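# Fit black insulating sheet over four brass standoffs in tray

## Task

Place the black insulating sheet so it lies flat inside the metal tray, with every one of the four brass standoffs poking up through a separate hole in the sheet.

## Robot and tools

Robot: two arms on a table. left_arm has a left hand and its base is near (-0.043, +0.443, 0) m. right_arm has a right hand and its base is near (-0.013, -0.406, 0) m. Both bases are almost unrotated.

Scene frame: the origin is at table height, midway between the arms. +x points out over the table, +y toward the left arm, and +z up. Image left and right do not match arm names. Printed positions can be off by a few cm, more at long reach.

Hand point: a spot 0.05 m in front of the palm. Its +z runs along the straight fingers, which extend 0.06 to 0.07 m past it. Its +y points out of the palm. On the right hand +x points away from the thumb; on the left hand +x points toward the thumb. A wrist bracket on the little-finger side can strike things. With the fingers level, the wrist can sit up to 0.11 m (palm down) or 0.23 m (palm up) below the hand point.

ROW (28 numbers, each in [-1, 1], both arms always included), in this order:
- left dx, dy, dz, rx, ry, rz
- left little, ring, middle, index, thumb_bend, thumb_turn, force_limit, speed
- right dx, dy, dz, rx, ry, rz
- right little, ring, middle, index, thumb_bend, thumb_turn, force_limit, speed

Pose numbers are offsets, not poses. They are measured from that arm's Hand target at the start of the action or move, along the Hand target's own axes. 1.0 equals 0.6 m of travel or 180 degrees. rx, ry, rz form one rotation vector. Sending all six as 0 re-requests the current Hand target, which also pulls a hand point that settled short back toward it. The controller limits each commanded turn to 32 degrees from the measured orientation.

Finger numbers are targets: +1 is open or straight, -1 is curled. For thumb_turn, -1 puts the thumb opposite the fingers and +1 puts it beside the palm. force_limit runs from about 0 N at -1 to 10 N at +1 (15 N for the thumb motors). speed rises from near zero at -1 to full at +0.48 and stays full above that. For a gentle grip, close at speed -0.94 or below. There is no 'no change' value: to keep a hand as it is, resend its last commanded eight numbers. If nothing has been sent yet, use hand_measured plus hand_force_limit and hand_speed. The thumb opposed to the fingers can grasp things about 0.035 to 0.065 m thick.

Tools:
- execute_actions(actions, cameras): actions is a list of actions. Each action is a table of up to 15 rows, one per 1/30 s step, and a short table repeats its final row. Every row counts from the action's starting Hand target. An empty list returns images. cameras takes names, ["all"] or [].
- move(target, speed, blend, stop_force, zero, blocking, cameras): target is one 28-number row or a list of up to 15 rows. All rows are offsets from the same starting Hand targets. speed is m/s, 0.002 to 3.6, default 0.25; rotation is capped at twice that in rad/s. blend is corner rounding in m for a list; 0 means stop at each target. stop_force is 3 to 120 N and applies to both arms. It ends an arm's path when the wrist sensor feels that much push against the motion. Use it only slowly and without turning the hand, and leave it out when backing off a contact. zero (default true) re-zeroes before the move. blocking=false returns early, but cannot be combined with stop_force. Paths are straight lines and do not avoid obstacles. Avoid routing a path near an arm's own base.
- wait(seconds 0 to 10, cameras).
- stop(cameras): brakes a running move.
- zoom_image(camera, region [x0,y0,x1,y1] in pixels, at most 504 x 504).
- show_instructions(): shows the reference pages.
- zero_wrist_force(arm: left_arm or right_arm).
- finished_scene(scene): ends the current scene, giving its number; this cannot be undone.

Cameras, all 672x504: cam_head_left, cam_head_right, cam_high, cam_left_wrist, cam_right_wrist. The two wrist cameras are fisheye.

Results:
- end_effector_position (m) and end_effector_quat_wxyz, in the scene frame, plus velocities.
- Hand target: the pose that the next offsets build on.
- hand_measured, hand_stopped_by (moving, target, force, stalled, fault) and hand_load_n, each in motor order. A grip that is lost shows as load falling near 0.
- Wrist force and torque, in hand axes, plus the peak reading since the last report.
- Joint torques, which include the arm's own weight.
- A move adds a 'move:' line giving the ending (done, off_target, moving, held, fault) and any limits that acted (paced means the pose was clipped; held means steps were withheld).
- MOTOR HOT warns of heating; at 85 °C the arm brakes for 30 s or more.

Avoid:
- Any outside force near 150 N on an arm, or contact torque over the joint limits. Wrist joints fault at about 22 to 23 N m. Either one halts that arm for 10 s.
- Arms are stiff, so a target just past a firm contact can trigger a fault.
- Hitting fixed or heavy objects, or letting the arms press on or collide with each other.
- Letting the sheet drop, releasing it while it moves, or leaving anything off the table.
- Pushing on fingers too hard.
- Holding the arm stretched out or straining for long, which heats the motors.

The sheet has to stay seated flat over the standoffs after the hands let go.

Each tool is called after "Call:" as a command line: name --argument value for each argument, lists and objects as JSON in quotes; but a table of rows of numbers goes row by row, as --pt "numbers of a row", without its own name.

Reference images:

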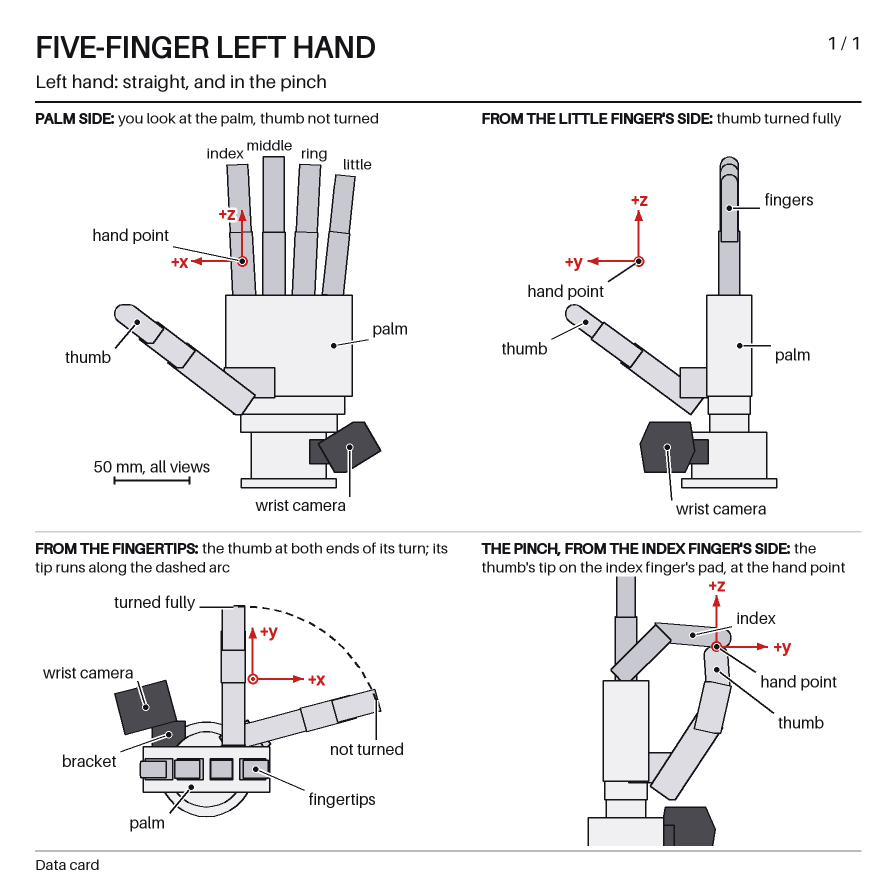

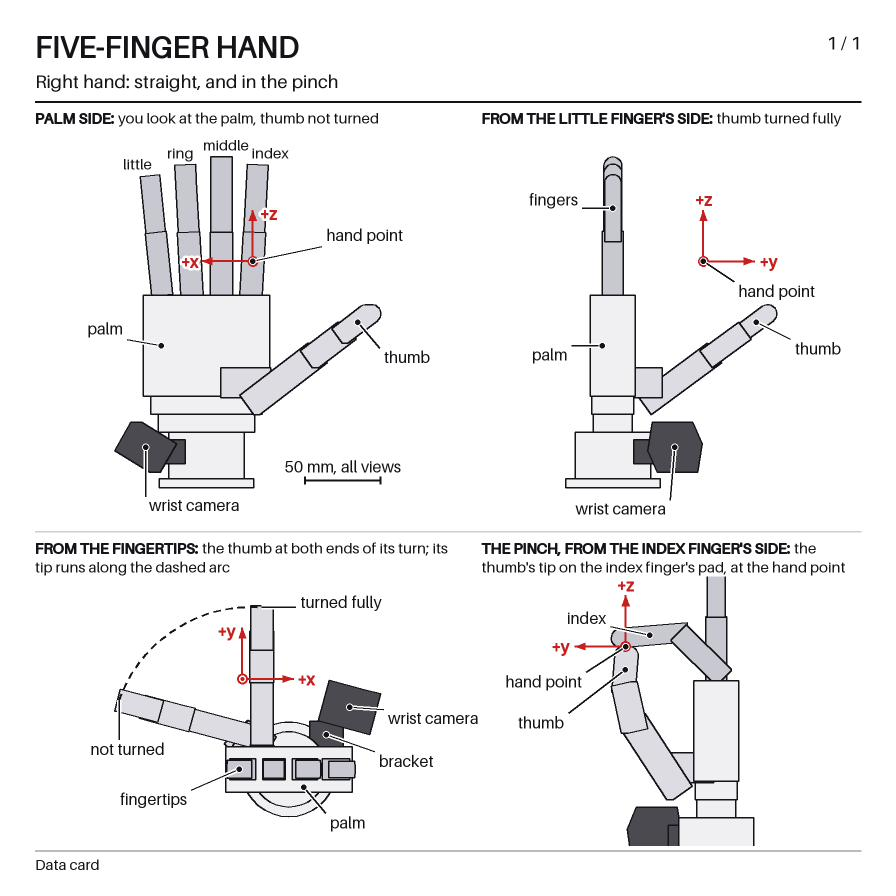

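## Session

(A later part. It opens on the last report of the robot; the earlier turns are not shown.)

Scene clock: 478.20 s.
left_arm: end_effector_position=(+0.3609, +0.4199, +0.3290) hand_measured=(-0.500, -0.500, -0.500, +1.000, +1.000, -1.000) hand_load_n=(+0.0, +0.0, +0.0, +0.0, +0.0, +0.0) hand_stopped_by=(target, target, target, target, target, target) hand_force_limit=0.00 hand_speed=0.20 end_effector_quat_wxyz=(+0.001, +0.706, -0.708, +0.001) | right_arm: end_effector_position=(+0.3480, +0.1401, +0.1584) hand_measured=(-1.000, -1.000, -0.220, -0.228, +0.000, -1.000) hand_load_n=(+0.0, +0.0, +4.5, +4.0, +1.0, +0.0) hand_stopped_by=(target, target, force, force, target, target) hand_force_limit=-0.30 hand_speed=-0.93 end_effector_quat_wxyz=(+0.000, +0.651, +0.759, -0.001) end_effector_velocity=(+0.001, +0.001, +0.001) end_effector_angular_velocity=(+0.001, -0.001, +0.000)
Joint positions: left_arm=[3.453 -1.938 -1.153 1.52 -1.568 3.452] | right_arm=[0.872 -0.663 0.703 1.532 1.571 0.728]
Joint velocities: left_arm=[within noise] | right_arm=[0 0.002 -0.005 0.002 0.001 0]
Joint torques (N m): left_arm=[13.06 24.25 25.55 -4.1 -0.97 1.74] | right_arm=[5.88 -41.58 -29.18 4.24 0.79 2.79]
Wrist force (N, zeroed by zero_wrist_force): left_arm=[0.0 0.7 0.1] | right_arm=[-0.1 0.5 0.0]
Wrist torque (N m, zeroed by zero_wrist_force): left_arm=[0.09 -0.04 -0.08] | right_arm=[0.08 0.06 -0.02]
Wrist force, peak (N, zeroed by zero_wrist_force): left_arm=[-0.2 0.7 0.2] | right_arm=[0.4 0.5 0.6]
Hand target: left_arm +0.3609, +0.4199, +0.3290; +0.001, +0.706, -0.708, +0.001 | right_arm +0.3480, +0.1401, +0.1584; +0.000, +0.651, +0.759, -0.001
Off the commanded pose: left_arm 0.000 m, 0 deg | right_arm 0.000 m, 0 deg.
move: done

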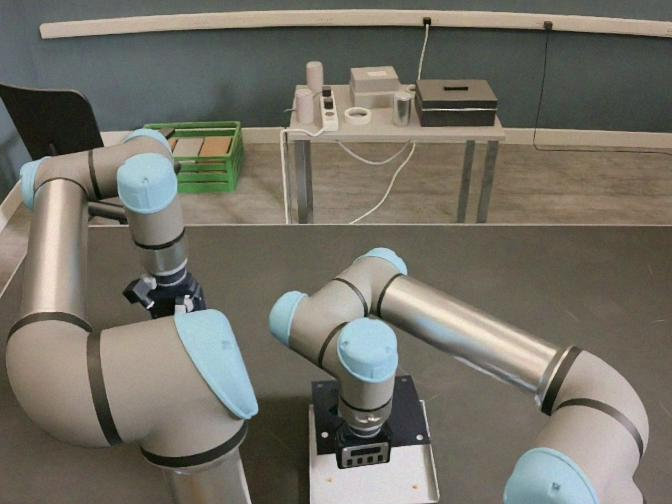

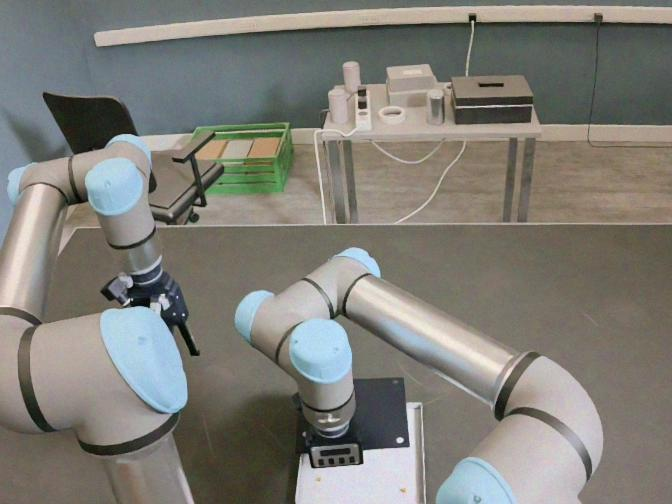

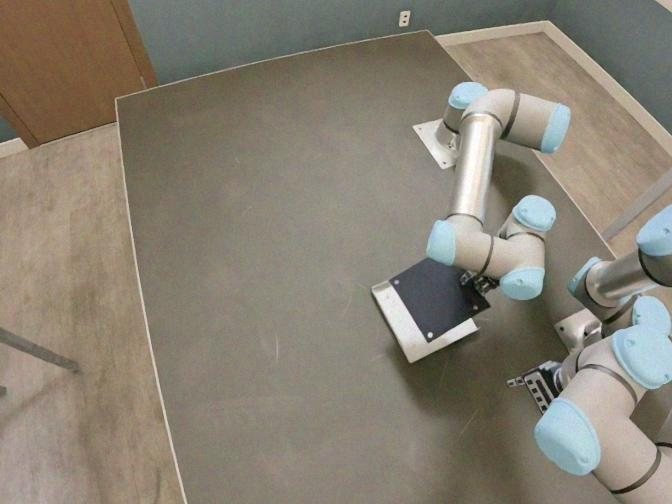

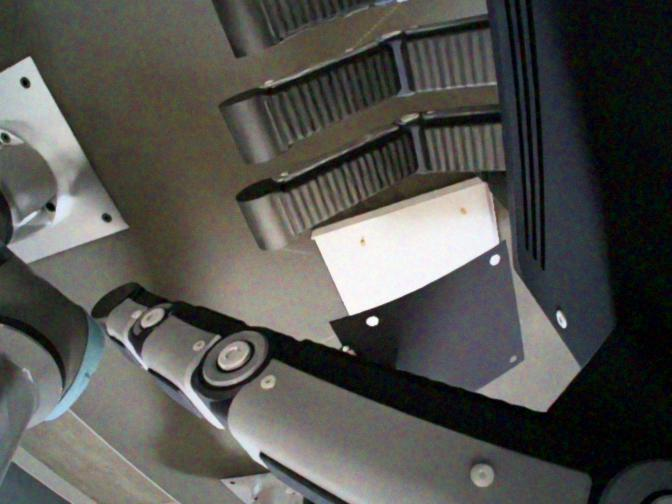

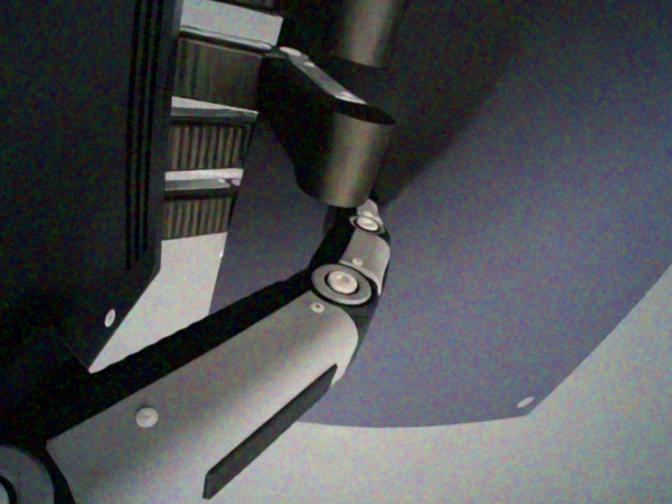

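Call:
move --target '[0,0,0,0,0,0,-0.5,-0.5,-0.5,1,1,-1,0,0.2,0,0,0.164,0,0,0,-1,-1,-0.5,-0.5,0,-1,-0.3,-0.93]' --speed 0.1 --cameras '["all"]'

Call:
zoom_image --camera "cam_left_wrist" --region '[300, 160, 530, 410]'

Call:
zoom_image --camera "cam_head_left" --region '[290, 370, 460, 504]'

Call:
zoom_image --camera "cam_head_right" --region '[280, 370, 450, 504]'

Call:
zoom_image --camera "cam_high" --region '[350, 240, 500, 380]'

Scene clock: 485.33 s.
left_arm: end_effector_position=(+0.3609, +0.4199, +0.3290) hand_measured=(-0.500, -0.500, -0.500, +1.000, +1.000, -1.000) hand_load_n=(+0.0, +0.5, +0.0, +0.0, +0.0, +0.0) hand_stopped_by=(target, target, target, target, target, target) hand_force_limit=0.00 hand_speed=0.20 end_effector_quat_wxyz=(+0.001, +0.706, -0.708, +0.001) | right_arm: end_effector_position=(+0.3479, +0.1400, +0.0602) hand_measured=(-1.000, -1.000, -0.220, -0.228, +0.000, -1.000) hand_load_n=(+0.0, +0.0, +4.5, +4.5, +1.0, -0.5) hand_stopped_by=(target, target, force, force, target, target) hand_force_limit=-0.30 hand_speed=-0.93 end_effector_quat_wxyz=(+0.000, +0.651, +0.759, -0.001)
Joint positions: left_arm=[3.453 -1.938 -1.153 1.52 -1.568 3.452] | right_arm=[0.872 -0.616 0.868 1.32 1.571 0.728]
Joint torques (N m): left_arm=[12.42 23.91 24.56 -4.5 -0.43 1.5] | right_arm=[-1.35 -42.9 -4.58 0.32 -0.83 -1.73]
Wrist force (N, zeroed by zero_wrist_force): left_arm=[-0.2 0.3 0.2] | right_arm=[0.0 0.1 0.5]
Wrist torque (N m, zeroed by zero_wrist_force): left_arm=[0.03 -0.01 -0.08] | right_arm=[-0.01 0.02 -0.05]
Wrist force, peak (N, zeroed by zero_wrist_force): left_arm=[0.1 0.8 0.0] | right_arm=[0.0 0.4 1.0]
Hand target: left_arm +0.3609, +0.4199, +0.3290; +0.001, +0.706, -0.708, +0.001 | right_arm +0.3480, +0.1400, +0.0600; +0.000, +0.651, +0.759, -0.001
Off the commanded pose: left_arm 0.000 m, 0 deg | right_arm 0.000 m, 0 deg.
move: done

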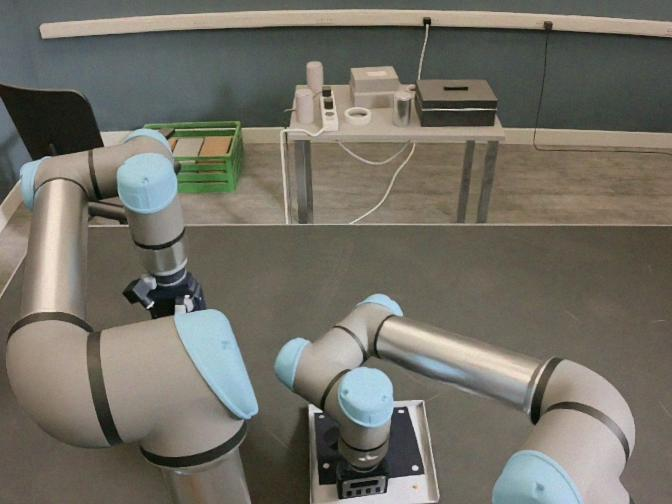

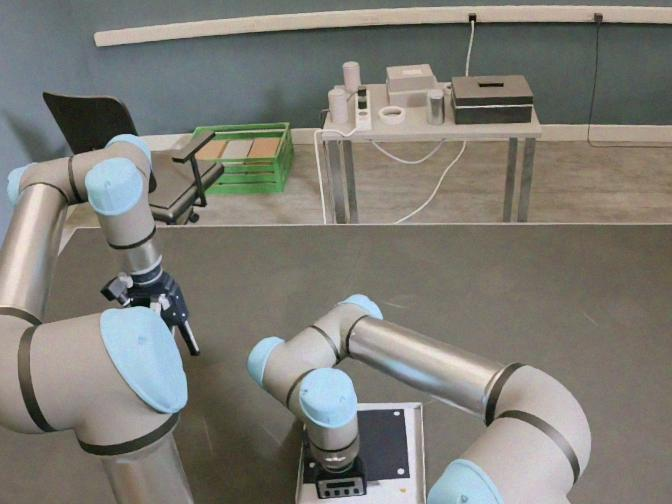

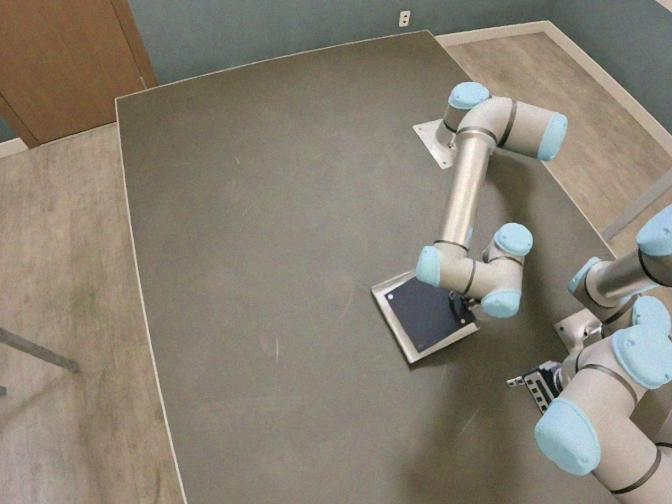

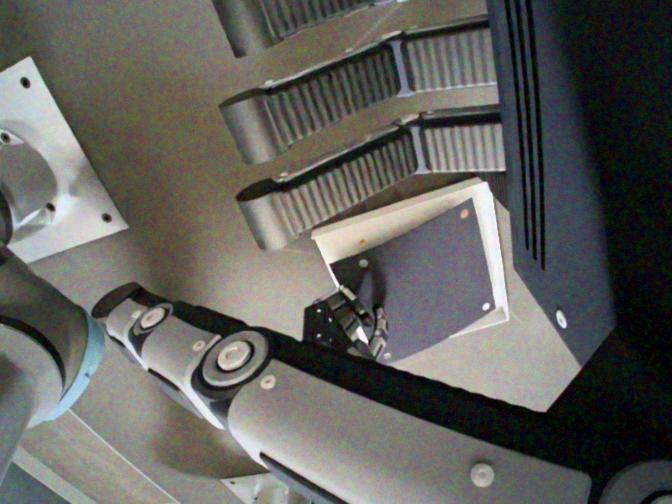

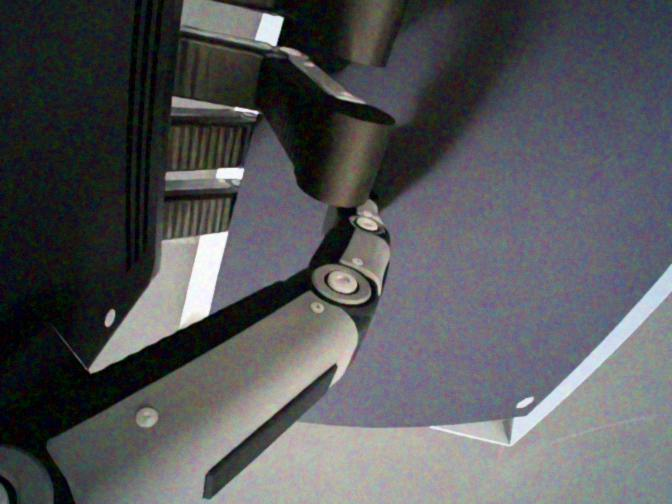

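Scaled by 2.016 from the camera's 672x504 image, which has a finer 960x720 frame.

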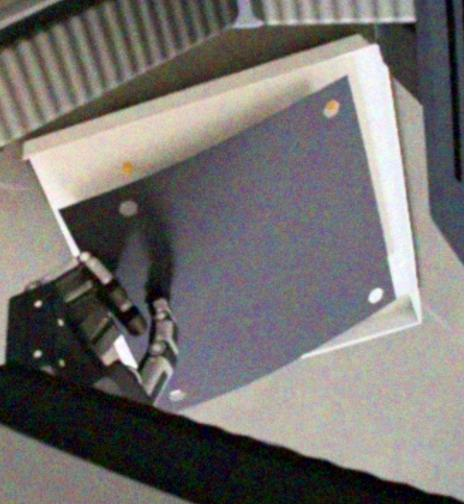

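Scaled by 2.965.

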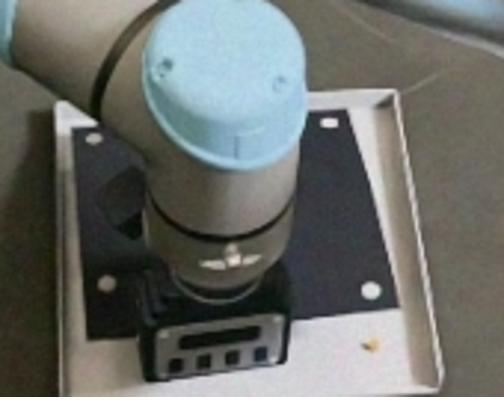

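Scaled by 2.965.

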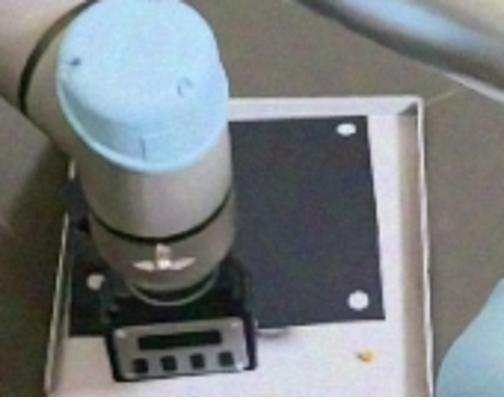

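Scaled by 3.360.

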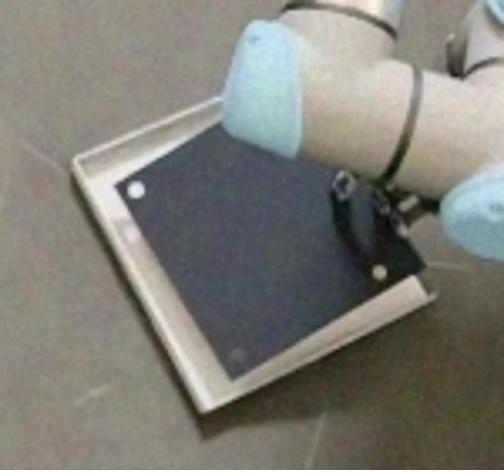

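Call:
move --target '[0,0,0,0,0,0,-0.5,-0.5,-0.5,1,1,-1,0,0.2,-0.0099,-0.0049,0.025,0,0,0.0167,-1,-1,-0.5,-0.5,0,-1,-0.3,-0.93]' --speed 0.05 --cameras '["all"]'

Call:
zoom_image --camera "cam_left_wrist" --region '[300, 160, 530, 410]'

Call:
zoom_image --camera "cam_head_left" --region '[290, 370, 460, 504]'

Call:
zoom_image --camera "cam_head_right" --region '[280, 370, 450, 504]'

Call:
zoom_image --camera "cam_high" --region '[350, 240, 500, 380]'

Scene clock: 506.17 s.
left_arm: end_effector_position=(+0.3609, +0.4199, +0.3290) hand_measured=(-0.500, -0.500, -0.500, +1.000, +1.000, -1.000) hand_load_n=(+0.0, +0.5, +0.0, +0.0, +0.0, +0.0) hand_stopped_by=(target, target, target, target, target, target) hand_force_limit=0.00 hand_speed=0.20 end_effector_quat_wxyz=(+0.001, +0.706, -0.708, +0.001) | right_arm: end_effector_position=(+0.3459, +0.1337, +0.0451) hand_measured=(-1.000, -1.000, -0.220, -0.228, +0.000, -1.000) hand_load_n=(+0.0, +0.0, +4.5, +4.5, +1.0, -0.5) hand_stopped_by=(target, target, force, force, target, target) hand_force_limit=-0.30 hand_speed=-0.93 end_effector_quat_wxyz=(+0.000, +0.671, +0.741, -0.001)
Joint positions: left_arm=[3.453 -1.938 -1.153 1.52 -1.568 3.452] | right_arm=[0.87 -0.613 0.902 1.283 1.571 0.778]
Joint torques (N m): left_arm=[12.58 24.84 23.89 -4.16 1.13 0.92] | right_arm=[-6.31 -41.83 -4.77 0.33 0.17 2.73]
Wrist force (N, zeroed by zero_wrist_force): left_arm=[0.0 0.5 0.0] | right_arm=[-0.2 0.0 0.4]
Wrist torque (N m, zeroed by zero_wrist_force): left_arm=[0.07 -0.04 -0.07] | right_arm=[-0.02 0.07 -0.07]
Wrist force, peak (N, zeroed by zero_wrist_force): left_arm=[0.0 0.8 0.2] | right_arm=[-0.3 0.1 0.7]
Hand target: left_arm +0.3609, +0.4199, +0.3290; +0.001, +0.706, -0.708, +0.001 | right_arm +0.3459, +0.1337, +0.0450; +0.000, +0.671, +0.741, -0.001
Off the commanded pose: left_arm 0.000 m, 0 deg | right_arm 0.000 m, 0 deg.
move: done

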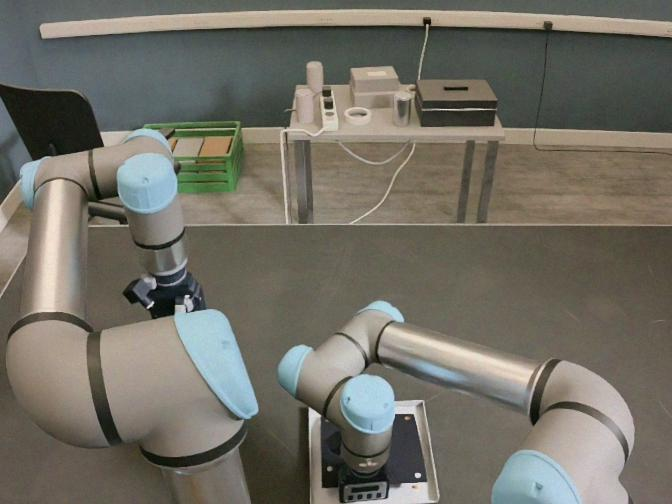

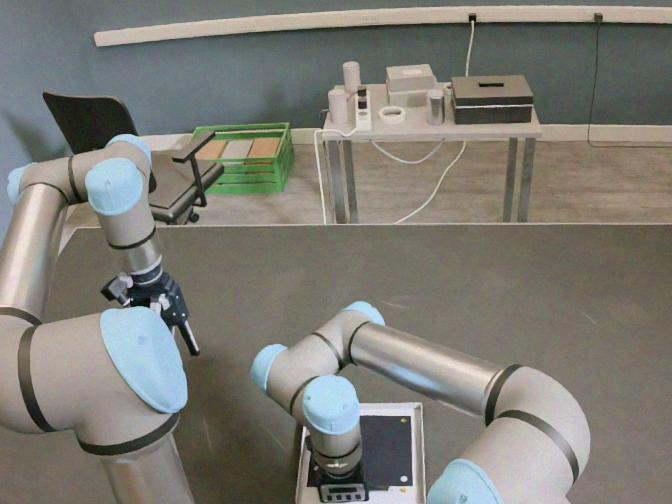

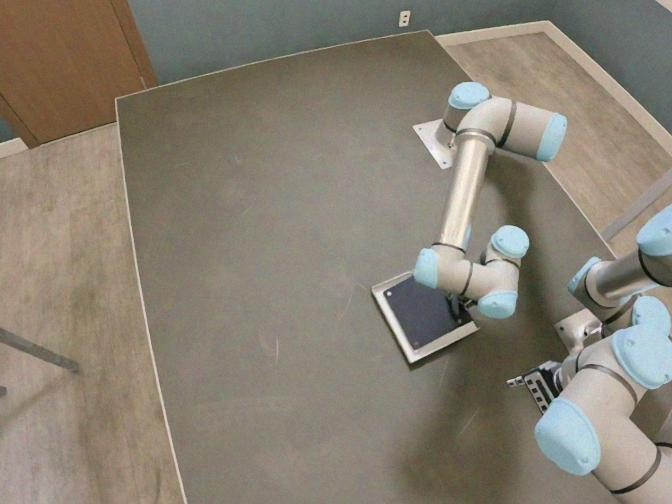

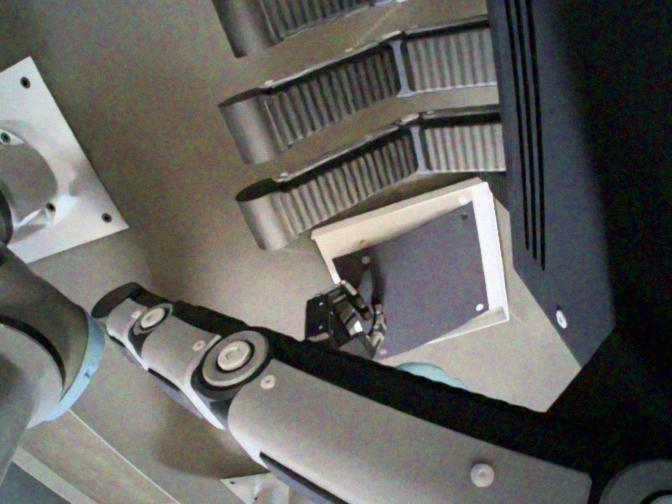

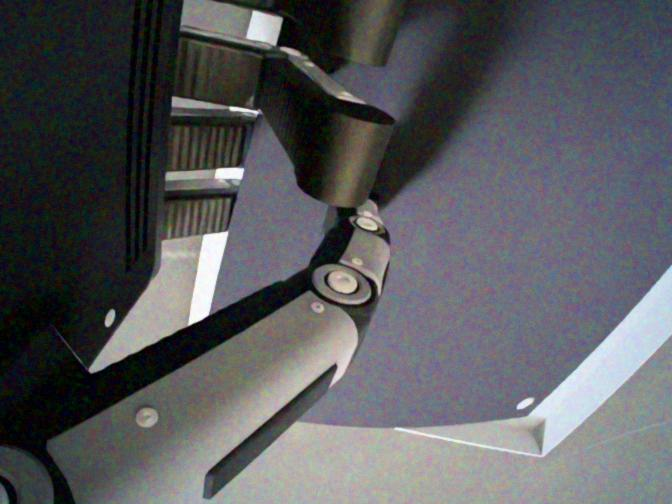

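Scaled by 2.016 from the camera's 672x504 image, which has a finer 960x720 frame.

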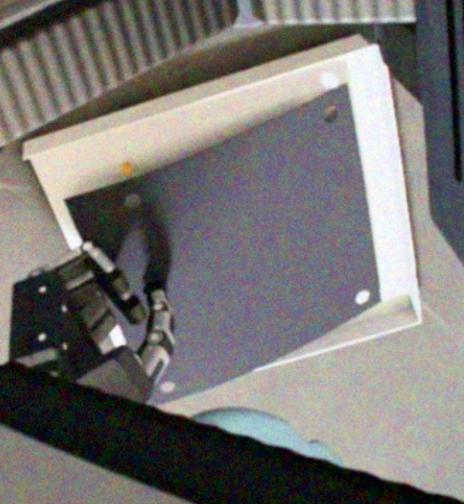

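Scaled by 2.965.

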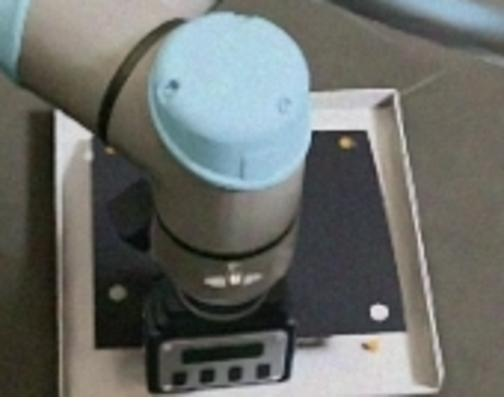

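Scaled by 2.965.

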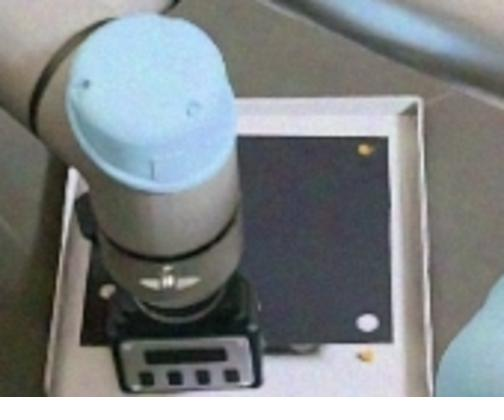

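Scaled by 3.360.

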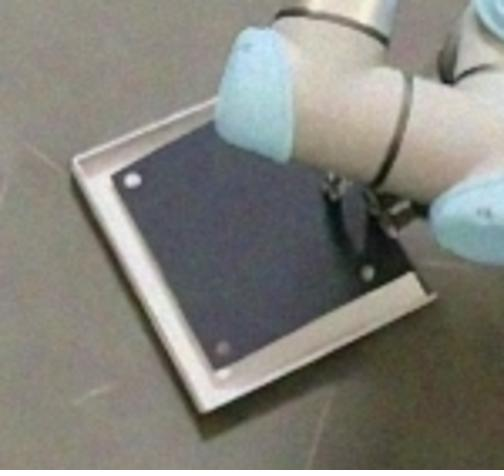

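Call:
execute_actions --actions '[]' --cameras '["all"]'

Call:
zoom_image --camera "cam_head_left" --region '[290, 370, 460, 504]'

Call:
zoom_image --camera "cam_head_right" --region '[280, 370, 450, 504]'

Call:
zoom_image --camera "cam_left_wrist" --region '[300, 160, 530, 410]'

Call:
zoom_image --camera "cam_high" --region '[240, 150, 400, 270]'

Scene clock: 530.77 s.
left_arm: end_effector_position=(+0.3609, +0.4199, +0.3290) hand_measured=(-0.500, -0.500, -0.500, +1.000, +1.000, -1.000) hand_load_n=(+0.0, +0.0, +0.0, +0.0, +0.0, +0.0) hand_stopped_by=(target, target, target, target, target, target) hand_force_limit=0.00 hand_speed=0.20 end_effector_quat_wxyz=(+0.001, +0.706, -0.708, +0.001) | right_arm: end_effector_position=(+0.3459, +0.1337, +0.0450) hand_measured=(-1.000, -1.000, -0.220, -0.228, +0.000, -1.000) hand_load_n=(+0.0, +0.0, +4.5, +4.5, +1.0, +0.0) hand_stopped_by=(target, target, force, force, target, target) hand_force_limit=-0.30 hand_speed=-0.93 end_effector_quat_wxyz=(+0.000, +0.671, +0.741, -0.001)
Joint positions: left_arm=[3.453 -1.938 -1.153 1.52 -1.568 3.452] | right_arm=[0.87 -0.613 0.902 1.283 1.571 0.778]
Joint velocities: within noise
Joint torques (N m): left_arm=[12.32 24.9 24.37 -4.22 0.75 0.69] | right_arm=[-6.16 -42.69 -6.02 0.59 0.93 2.45]
Wrist force (N, zeroed by zero_wrist_force): left_arm=[0.0 0.3 0.0] | right_arm=[0.0 0.1 0.1]
Wrist torque (N m, zeroed by zero_wrist_force): left_arm=[0.04 -0.05 -0.06] | right_arm=[0.01 0.05 -0.06]
Wrist force, peak (N, zeroed by zero_wrist_force): left_arm=[0.1 0.9 0.1] | right_arm=[-0.2 0.3 0.4]
Hand target: left_arm +0.3609, +0.4199, +0.3290; +0.001, +0.706, -0.708, +0.001 | right_arm +0.3459, +0.1337, +0.0450; +0.000, +0.671, +0.741, -0.001
Off the commanded pose: left_arm 0.000 m, 0 deg | right_arm 0.000 m, 0 deg.

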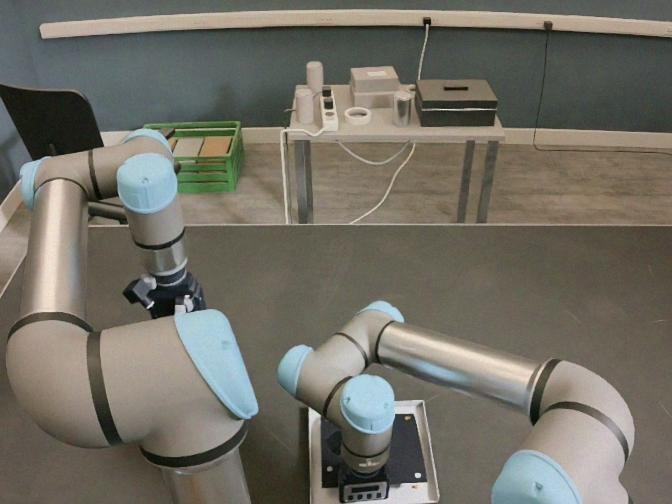

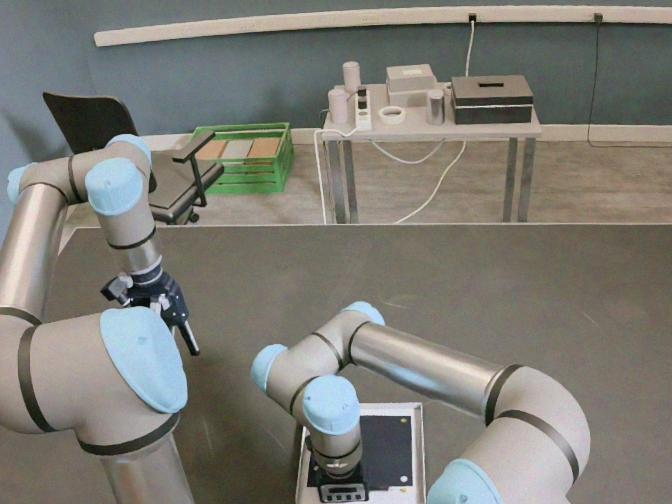

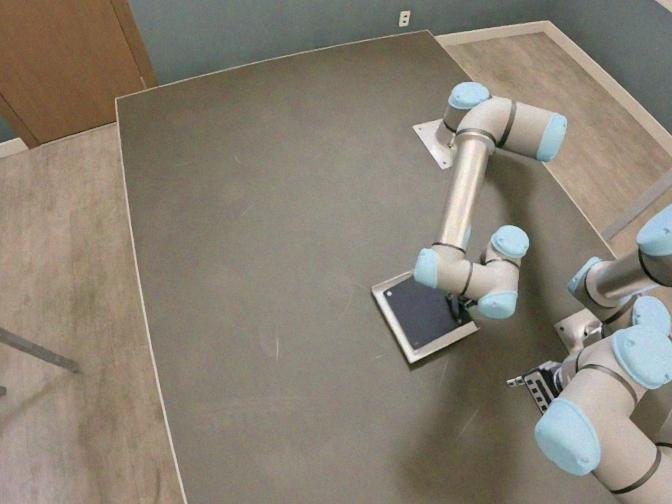

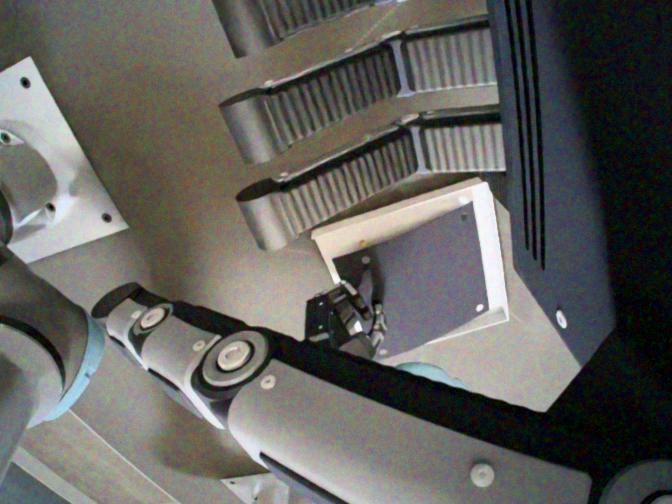

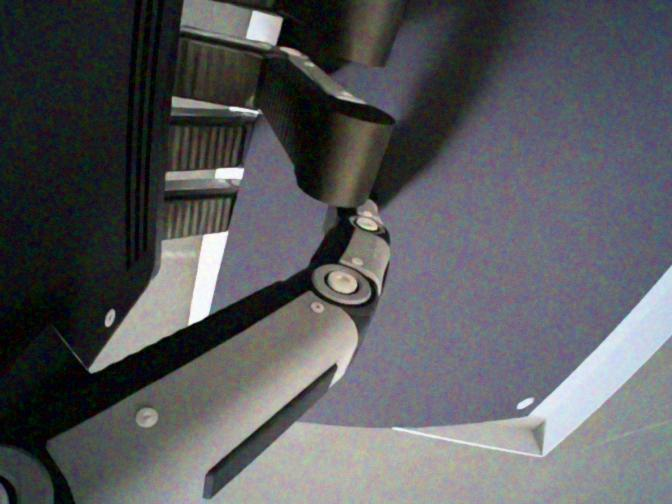

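Scaled by 2.965.

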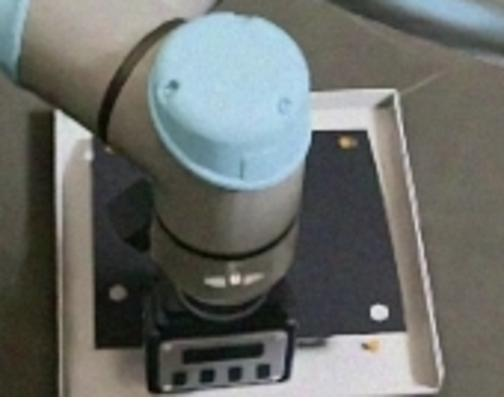

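Scaled by 2.965.

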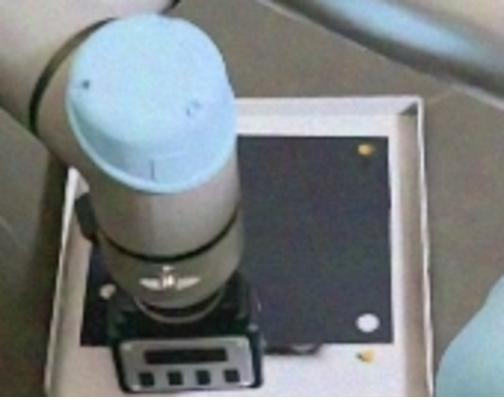

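Scaled by 2.016 from the camera's 672x504 image, which has a finer 960x720 frame.

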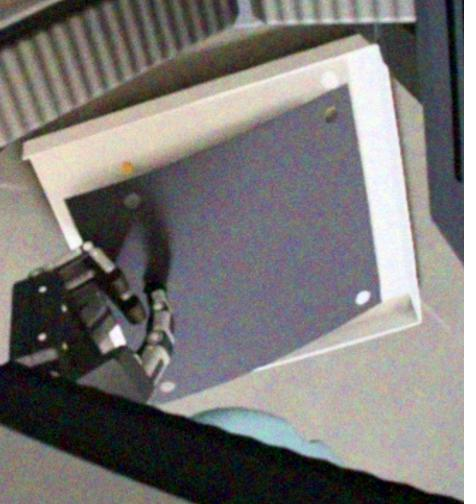

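Scaled by 3.150.

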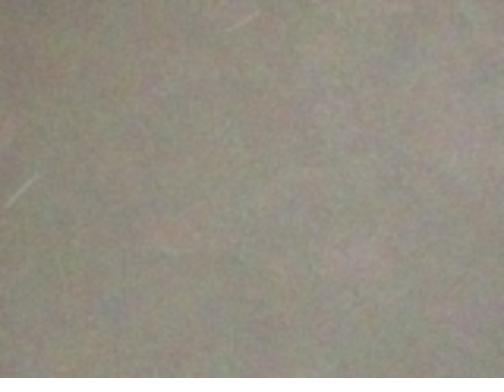

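Call:
zoom_image --camera "cam_left_wrist" --region '[430, 180, 520, 240]'

Call:
zoom_image --camera "cam_head_left" --region '[305, 405, 365, 445]'

Call:
zoom_image --camera "cam_high" --region '[360, 260, 490, 370]'

Scaled by 5.600 from the camera's 672x504 image, which has a finer 960x720 frame.

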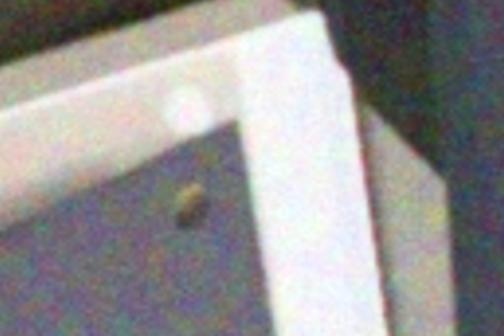

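Scaled by 8.400.

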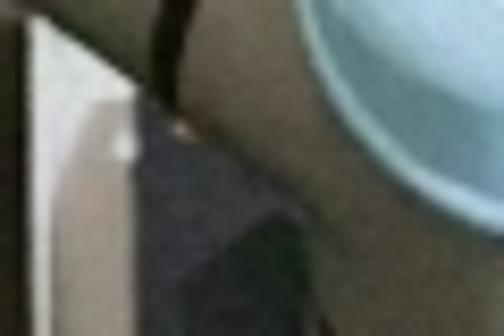

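Scaled by 3.877.

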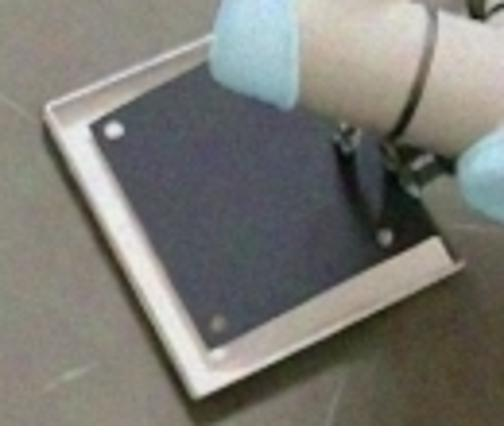

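Call:
move --target '[0,0,0,0,0,0,-0.5,-0.5,-0.5,1,1,-1,0,0.2, 0,0,0.01667,0,0,0,-1,-1,-0.5,-0.5,0,-1,-0.3,-0.93]' --speed 0.03

Call:
execute_actions --actions '[]' --cameras '["cam_head_left","cam_head_right","cam_left_wrist","cam_high"]'

Call:
zoom_image --camera "cam_head_left" --region '[290, 370, 460, 504]'

Call:
zoom_image --camera "cam_head_right" --region '[280, 370, 450, 504]'

Call:
zoom_image --camera "cam_left_wrist" --region '[300, 160, 530, 410]'

Call:
zoom_image --camera "cam_high" --region '[360, 260, 490, 370]'

Scene clock: 550.27 s.
left_arm: end_effector_position=(+0.3609, +0.4199, +0.3290) hand_measured=(-0.500, -0.500, -0.500, +1.000, +1.000, -1.000) hand_load_n=(+0.0, +0.0, +0.0, +0.0, +0.0, +0.0) hand_stopped_by=(target, target, target, target, target, target) hand_force_limit=0.00 hand_speed=0.20 end_effector_quat_wxyz=(+0.001, +0.706, -0.708, +0.001) | right_arm: end_effector_position=(+0.3459, +0.1336, +0.0352) hand_measured=(-1.000, -1.000, -0.220, -0.228, +0.000, -1.000) hand_load_n=(+0.0, +0.0, +4.5, +4.5, +1.0, -0.5) hand_stopped_by=(target, target, force, force, target, target) hand_force_limit=-0.30 hand_speed=-0.93 end_effector_quat_wxyz=(+0.000, +0.671, +0.741, -0.001)
Joint positions: left_arm=[3.453 -1.938 -1.153 1.52 -1.568 3.452] | right_arm=[0.87 -0.604 0.911 1.265 1.571 0.778]
Joint torques (N m): left_arm=[12.81 25.94 25.09 -4.11 1.01 0.2] | right_arm=[-4.62 -41.56 -6.64 0.79 0.82 2.66]
Wrist force (N, zeroed by zero_wrist_force): left_arm=[0.2 0.6 0.0] | right_arm=[-0.2 0.1 0.1]
Wrist torque (N m, zeroed by zero_wrist_force): left_arm=[0.08 -0.07 -0.07] | right_arm=[0.01 0.07 -0.07]
Wrist force, peak (N, zeroed by zero_wrist_force): left_arm=[-0.2 0.8 -0.1] | right_arm=[0.0 0.0 0.5]
Hand target: left_arm +0.3609, +0.4199, +0.3290; +0.001, +0.706, -0.708, +0.001 | right_arm +0.3459, +0.1336, +0.0350; +0.000, +0.671, +0.741, -0.001
Off the commanded pose: left_arm 0.000 m, 0 deg | right_arm 0.000 m, 0 deg.
move: done

Scene clock: 550.27 s.
left_arm: end_effector_position=(+0.3609, +0.4199, +0.3290) hand_measured=(-0.500, -0.500, -0.500, +1.000, +1.000, -1.000) hand_load_n=(+0.0, +0.0, +0.0, +0.0, +0.0, +0.0) hand_stopped_by=(target, target, target, target, target, target) hand_force_limit=0.00 hand_speed=0.20 end_effector_quat_wxyz=(+0.001, +0.706, -0.708, +0.001) | right_arm: end_effector_position=(+0.3459, +0.1336, +0.0352) hand_measured=(-1.000, -1.000, -0.220, -0.228, +0.000, -1.000) hand_load_n=(+0.0, +0.0, +4.5, +4.5, +1.0, -0.5) hand_stopped_by=(target, target, force, force, target, target) hand_force_limit=-0.30 hand_speed=-0.93 end_effector_quat_wxyz=(+0.000, +0.671, +0.741, -0.001)
Joint positions: left_arm=[3.453 -1.938 -1.153 1.52 -1.568 3.452] | right_arm=[0.87 -0.604 0.911 1.265 1.571 0.778]
Joint velocities: within noise
Joint torques (N m): left_arm=[12.81 25.94 25.09 -4.11 1.01 0.2] | right_arm=[-4.62 -41.56 -6.64 0.79 0.82 2.66]
Wrist force (N, zeroed by zero_wrist_force): left_arm=[0.2 0.6 0.0] | right_arm=[-0.2 0.1 0.1]
Wrist torque (N m, zeroed by zero_wrist_force): left_arm=[0.08 -0.07 -0.07] | right_arm=[0.01 0.07 -0.07]
Wrist force, peak (N, zeroed by zero_wrist_force): left_arm=[0.2 0.6 0.0] | right_arm=[-0.2 0.1 0.1]
Hand target: left_arm +0.3609, +0.4199, +0.3290; +0.001, +0.706, -0.708, +0.001 | right_arm +0.3459, +0.1336, +0.0350; +0.000, +0.671, +0.741, -0.001
Off the commanded pose: left_arm 0.000 m, 0 deg | right_arm 0.000 m, 0 deg.
Images, in order (width x height): cam_head_left 672x504, cam_head_right 672x504, cam_high 672x504, cam_left_wrist 672x504.

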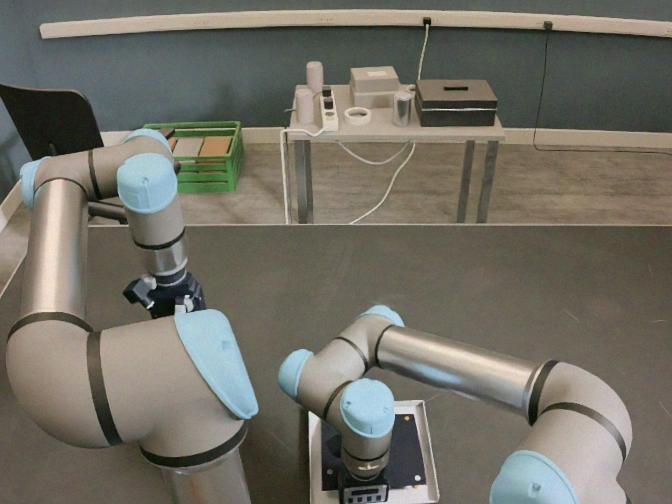

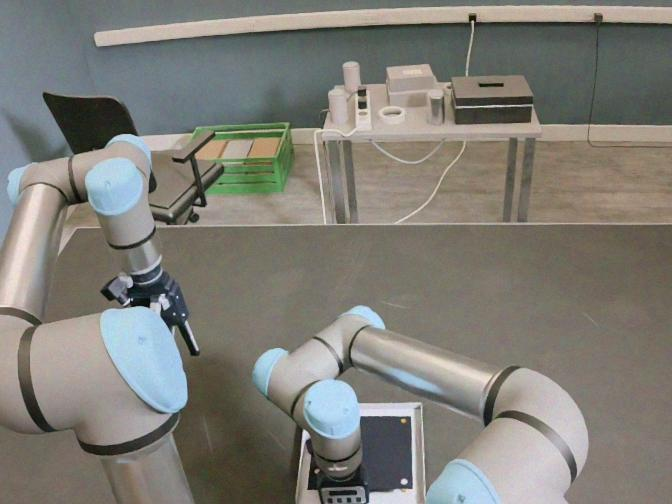

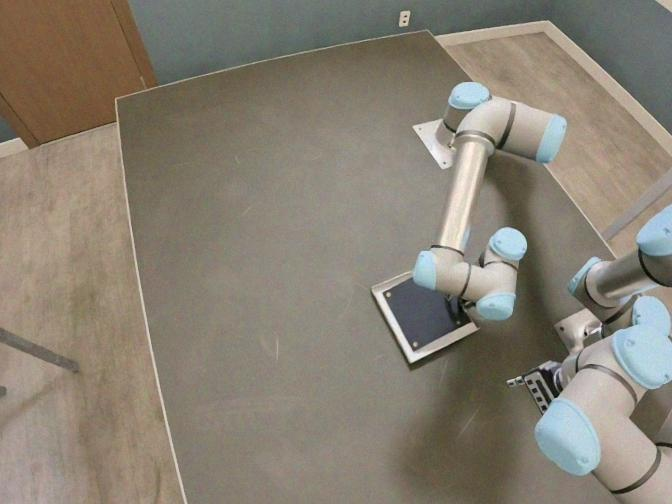

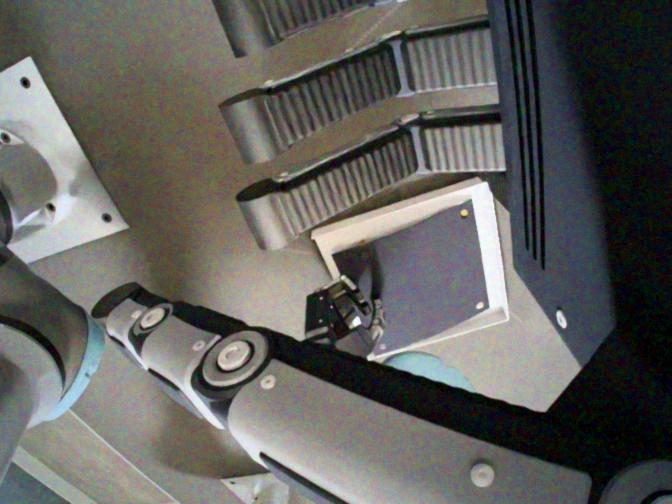

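Scaled by 2.965.

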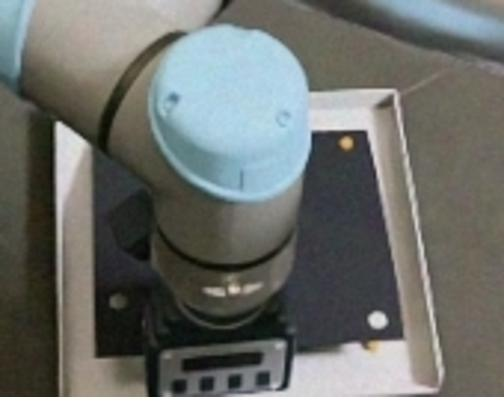

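Scaled by 2.965.

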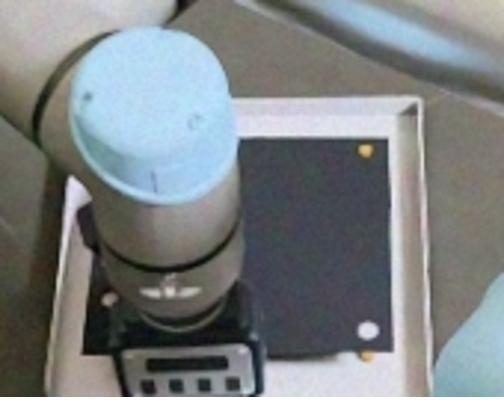

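Scaled by 2.016 from the camera's 672x504 image, which has a finer 960x720 frame.

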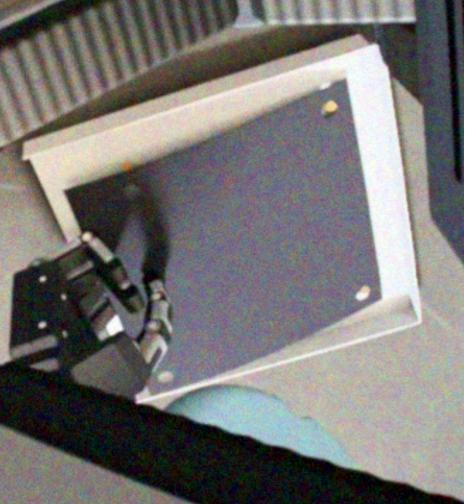

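Scaled by 3.877.

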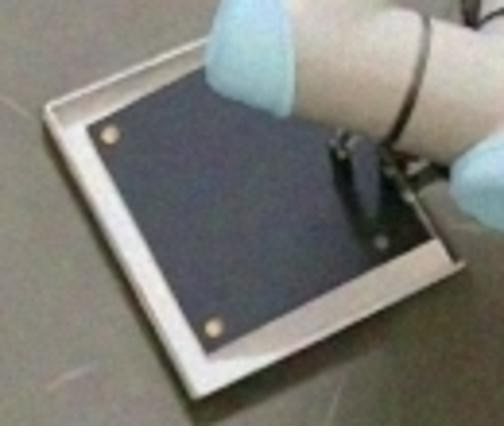

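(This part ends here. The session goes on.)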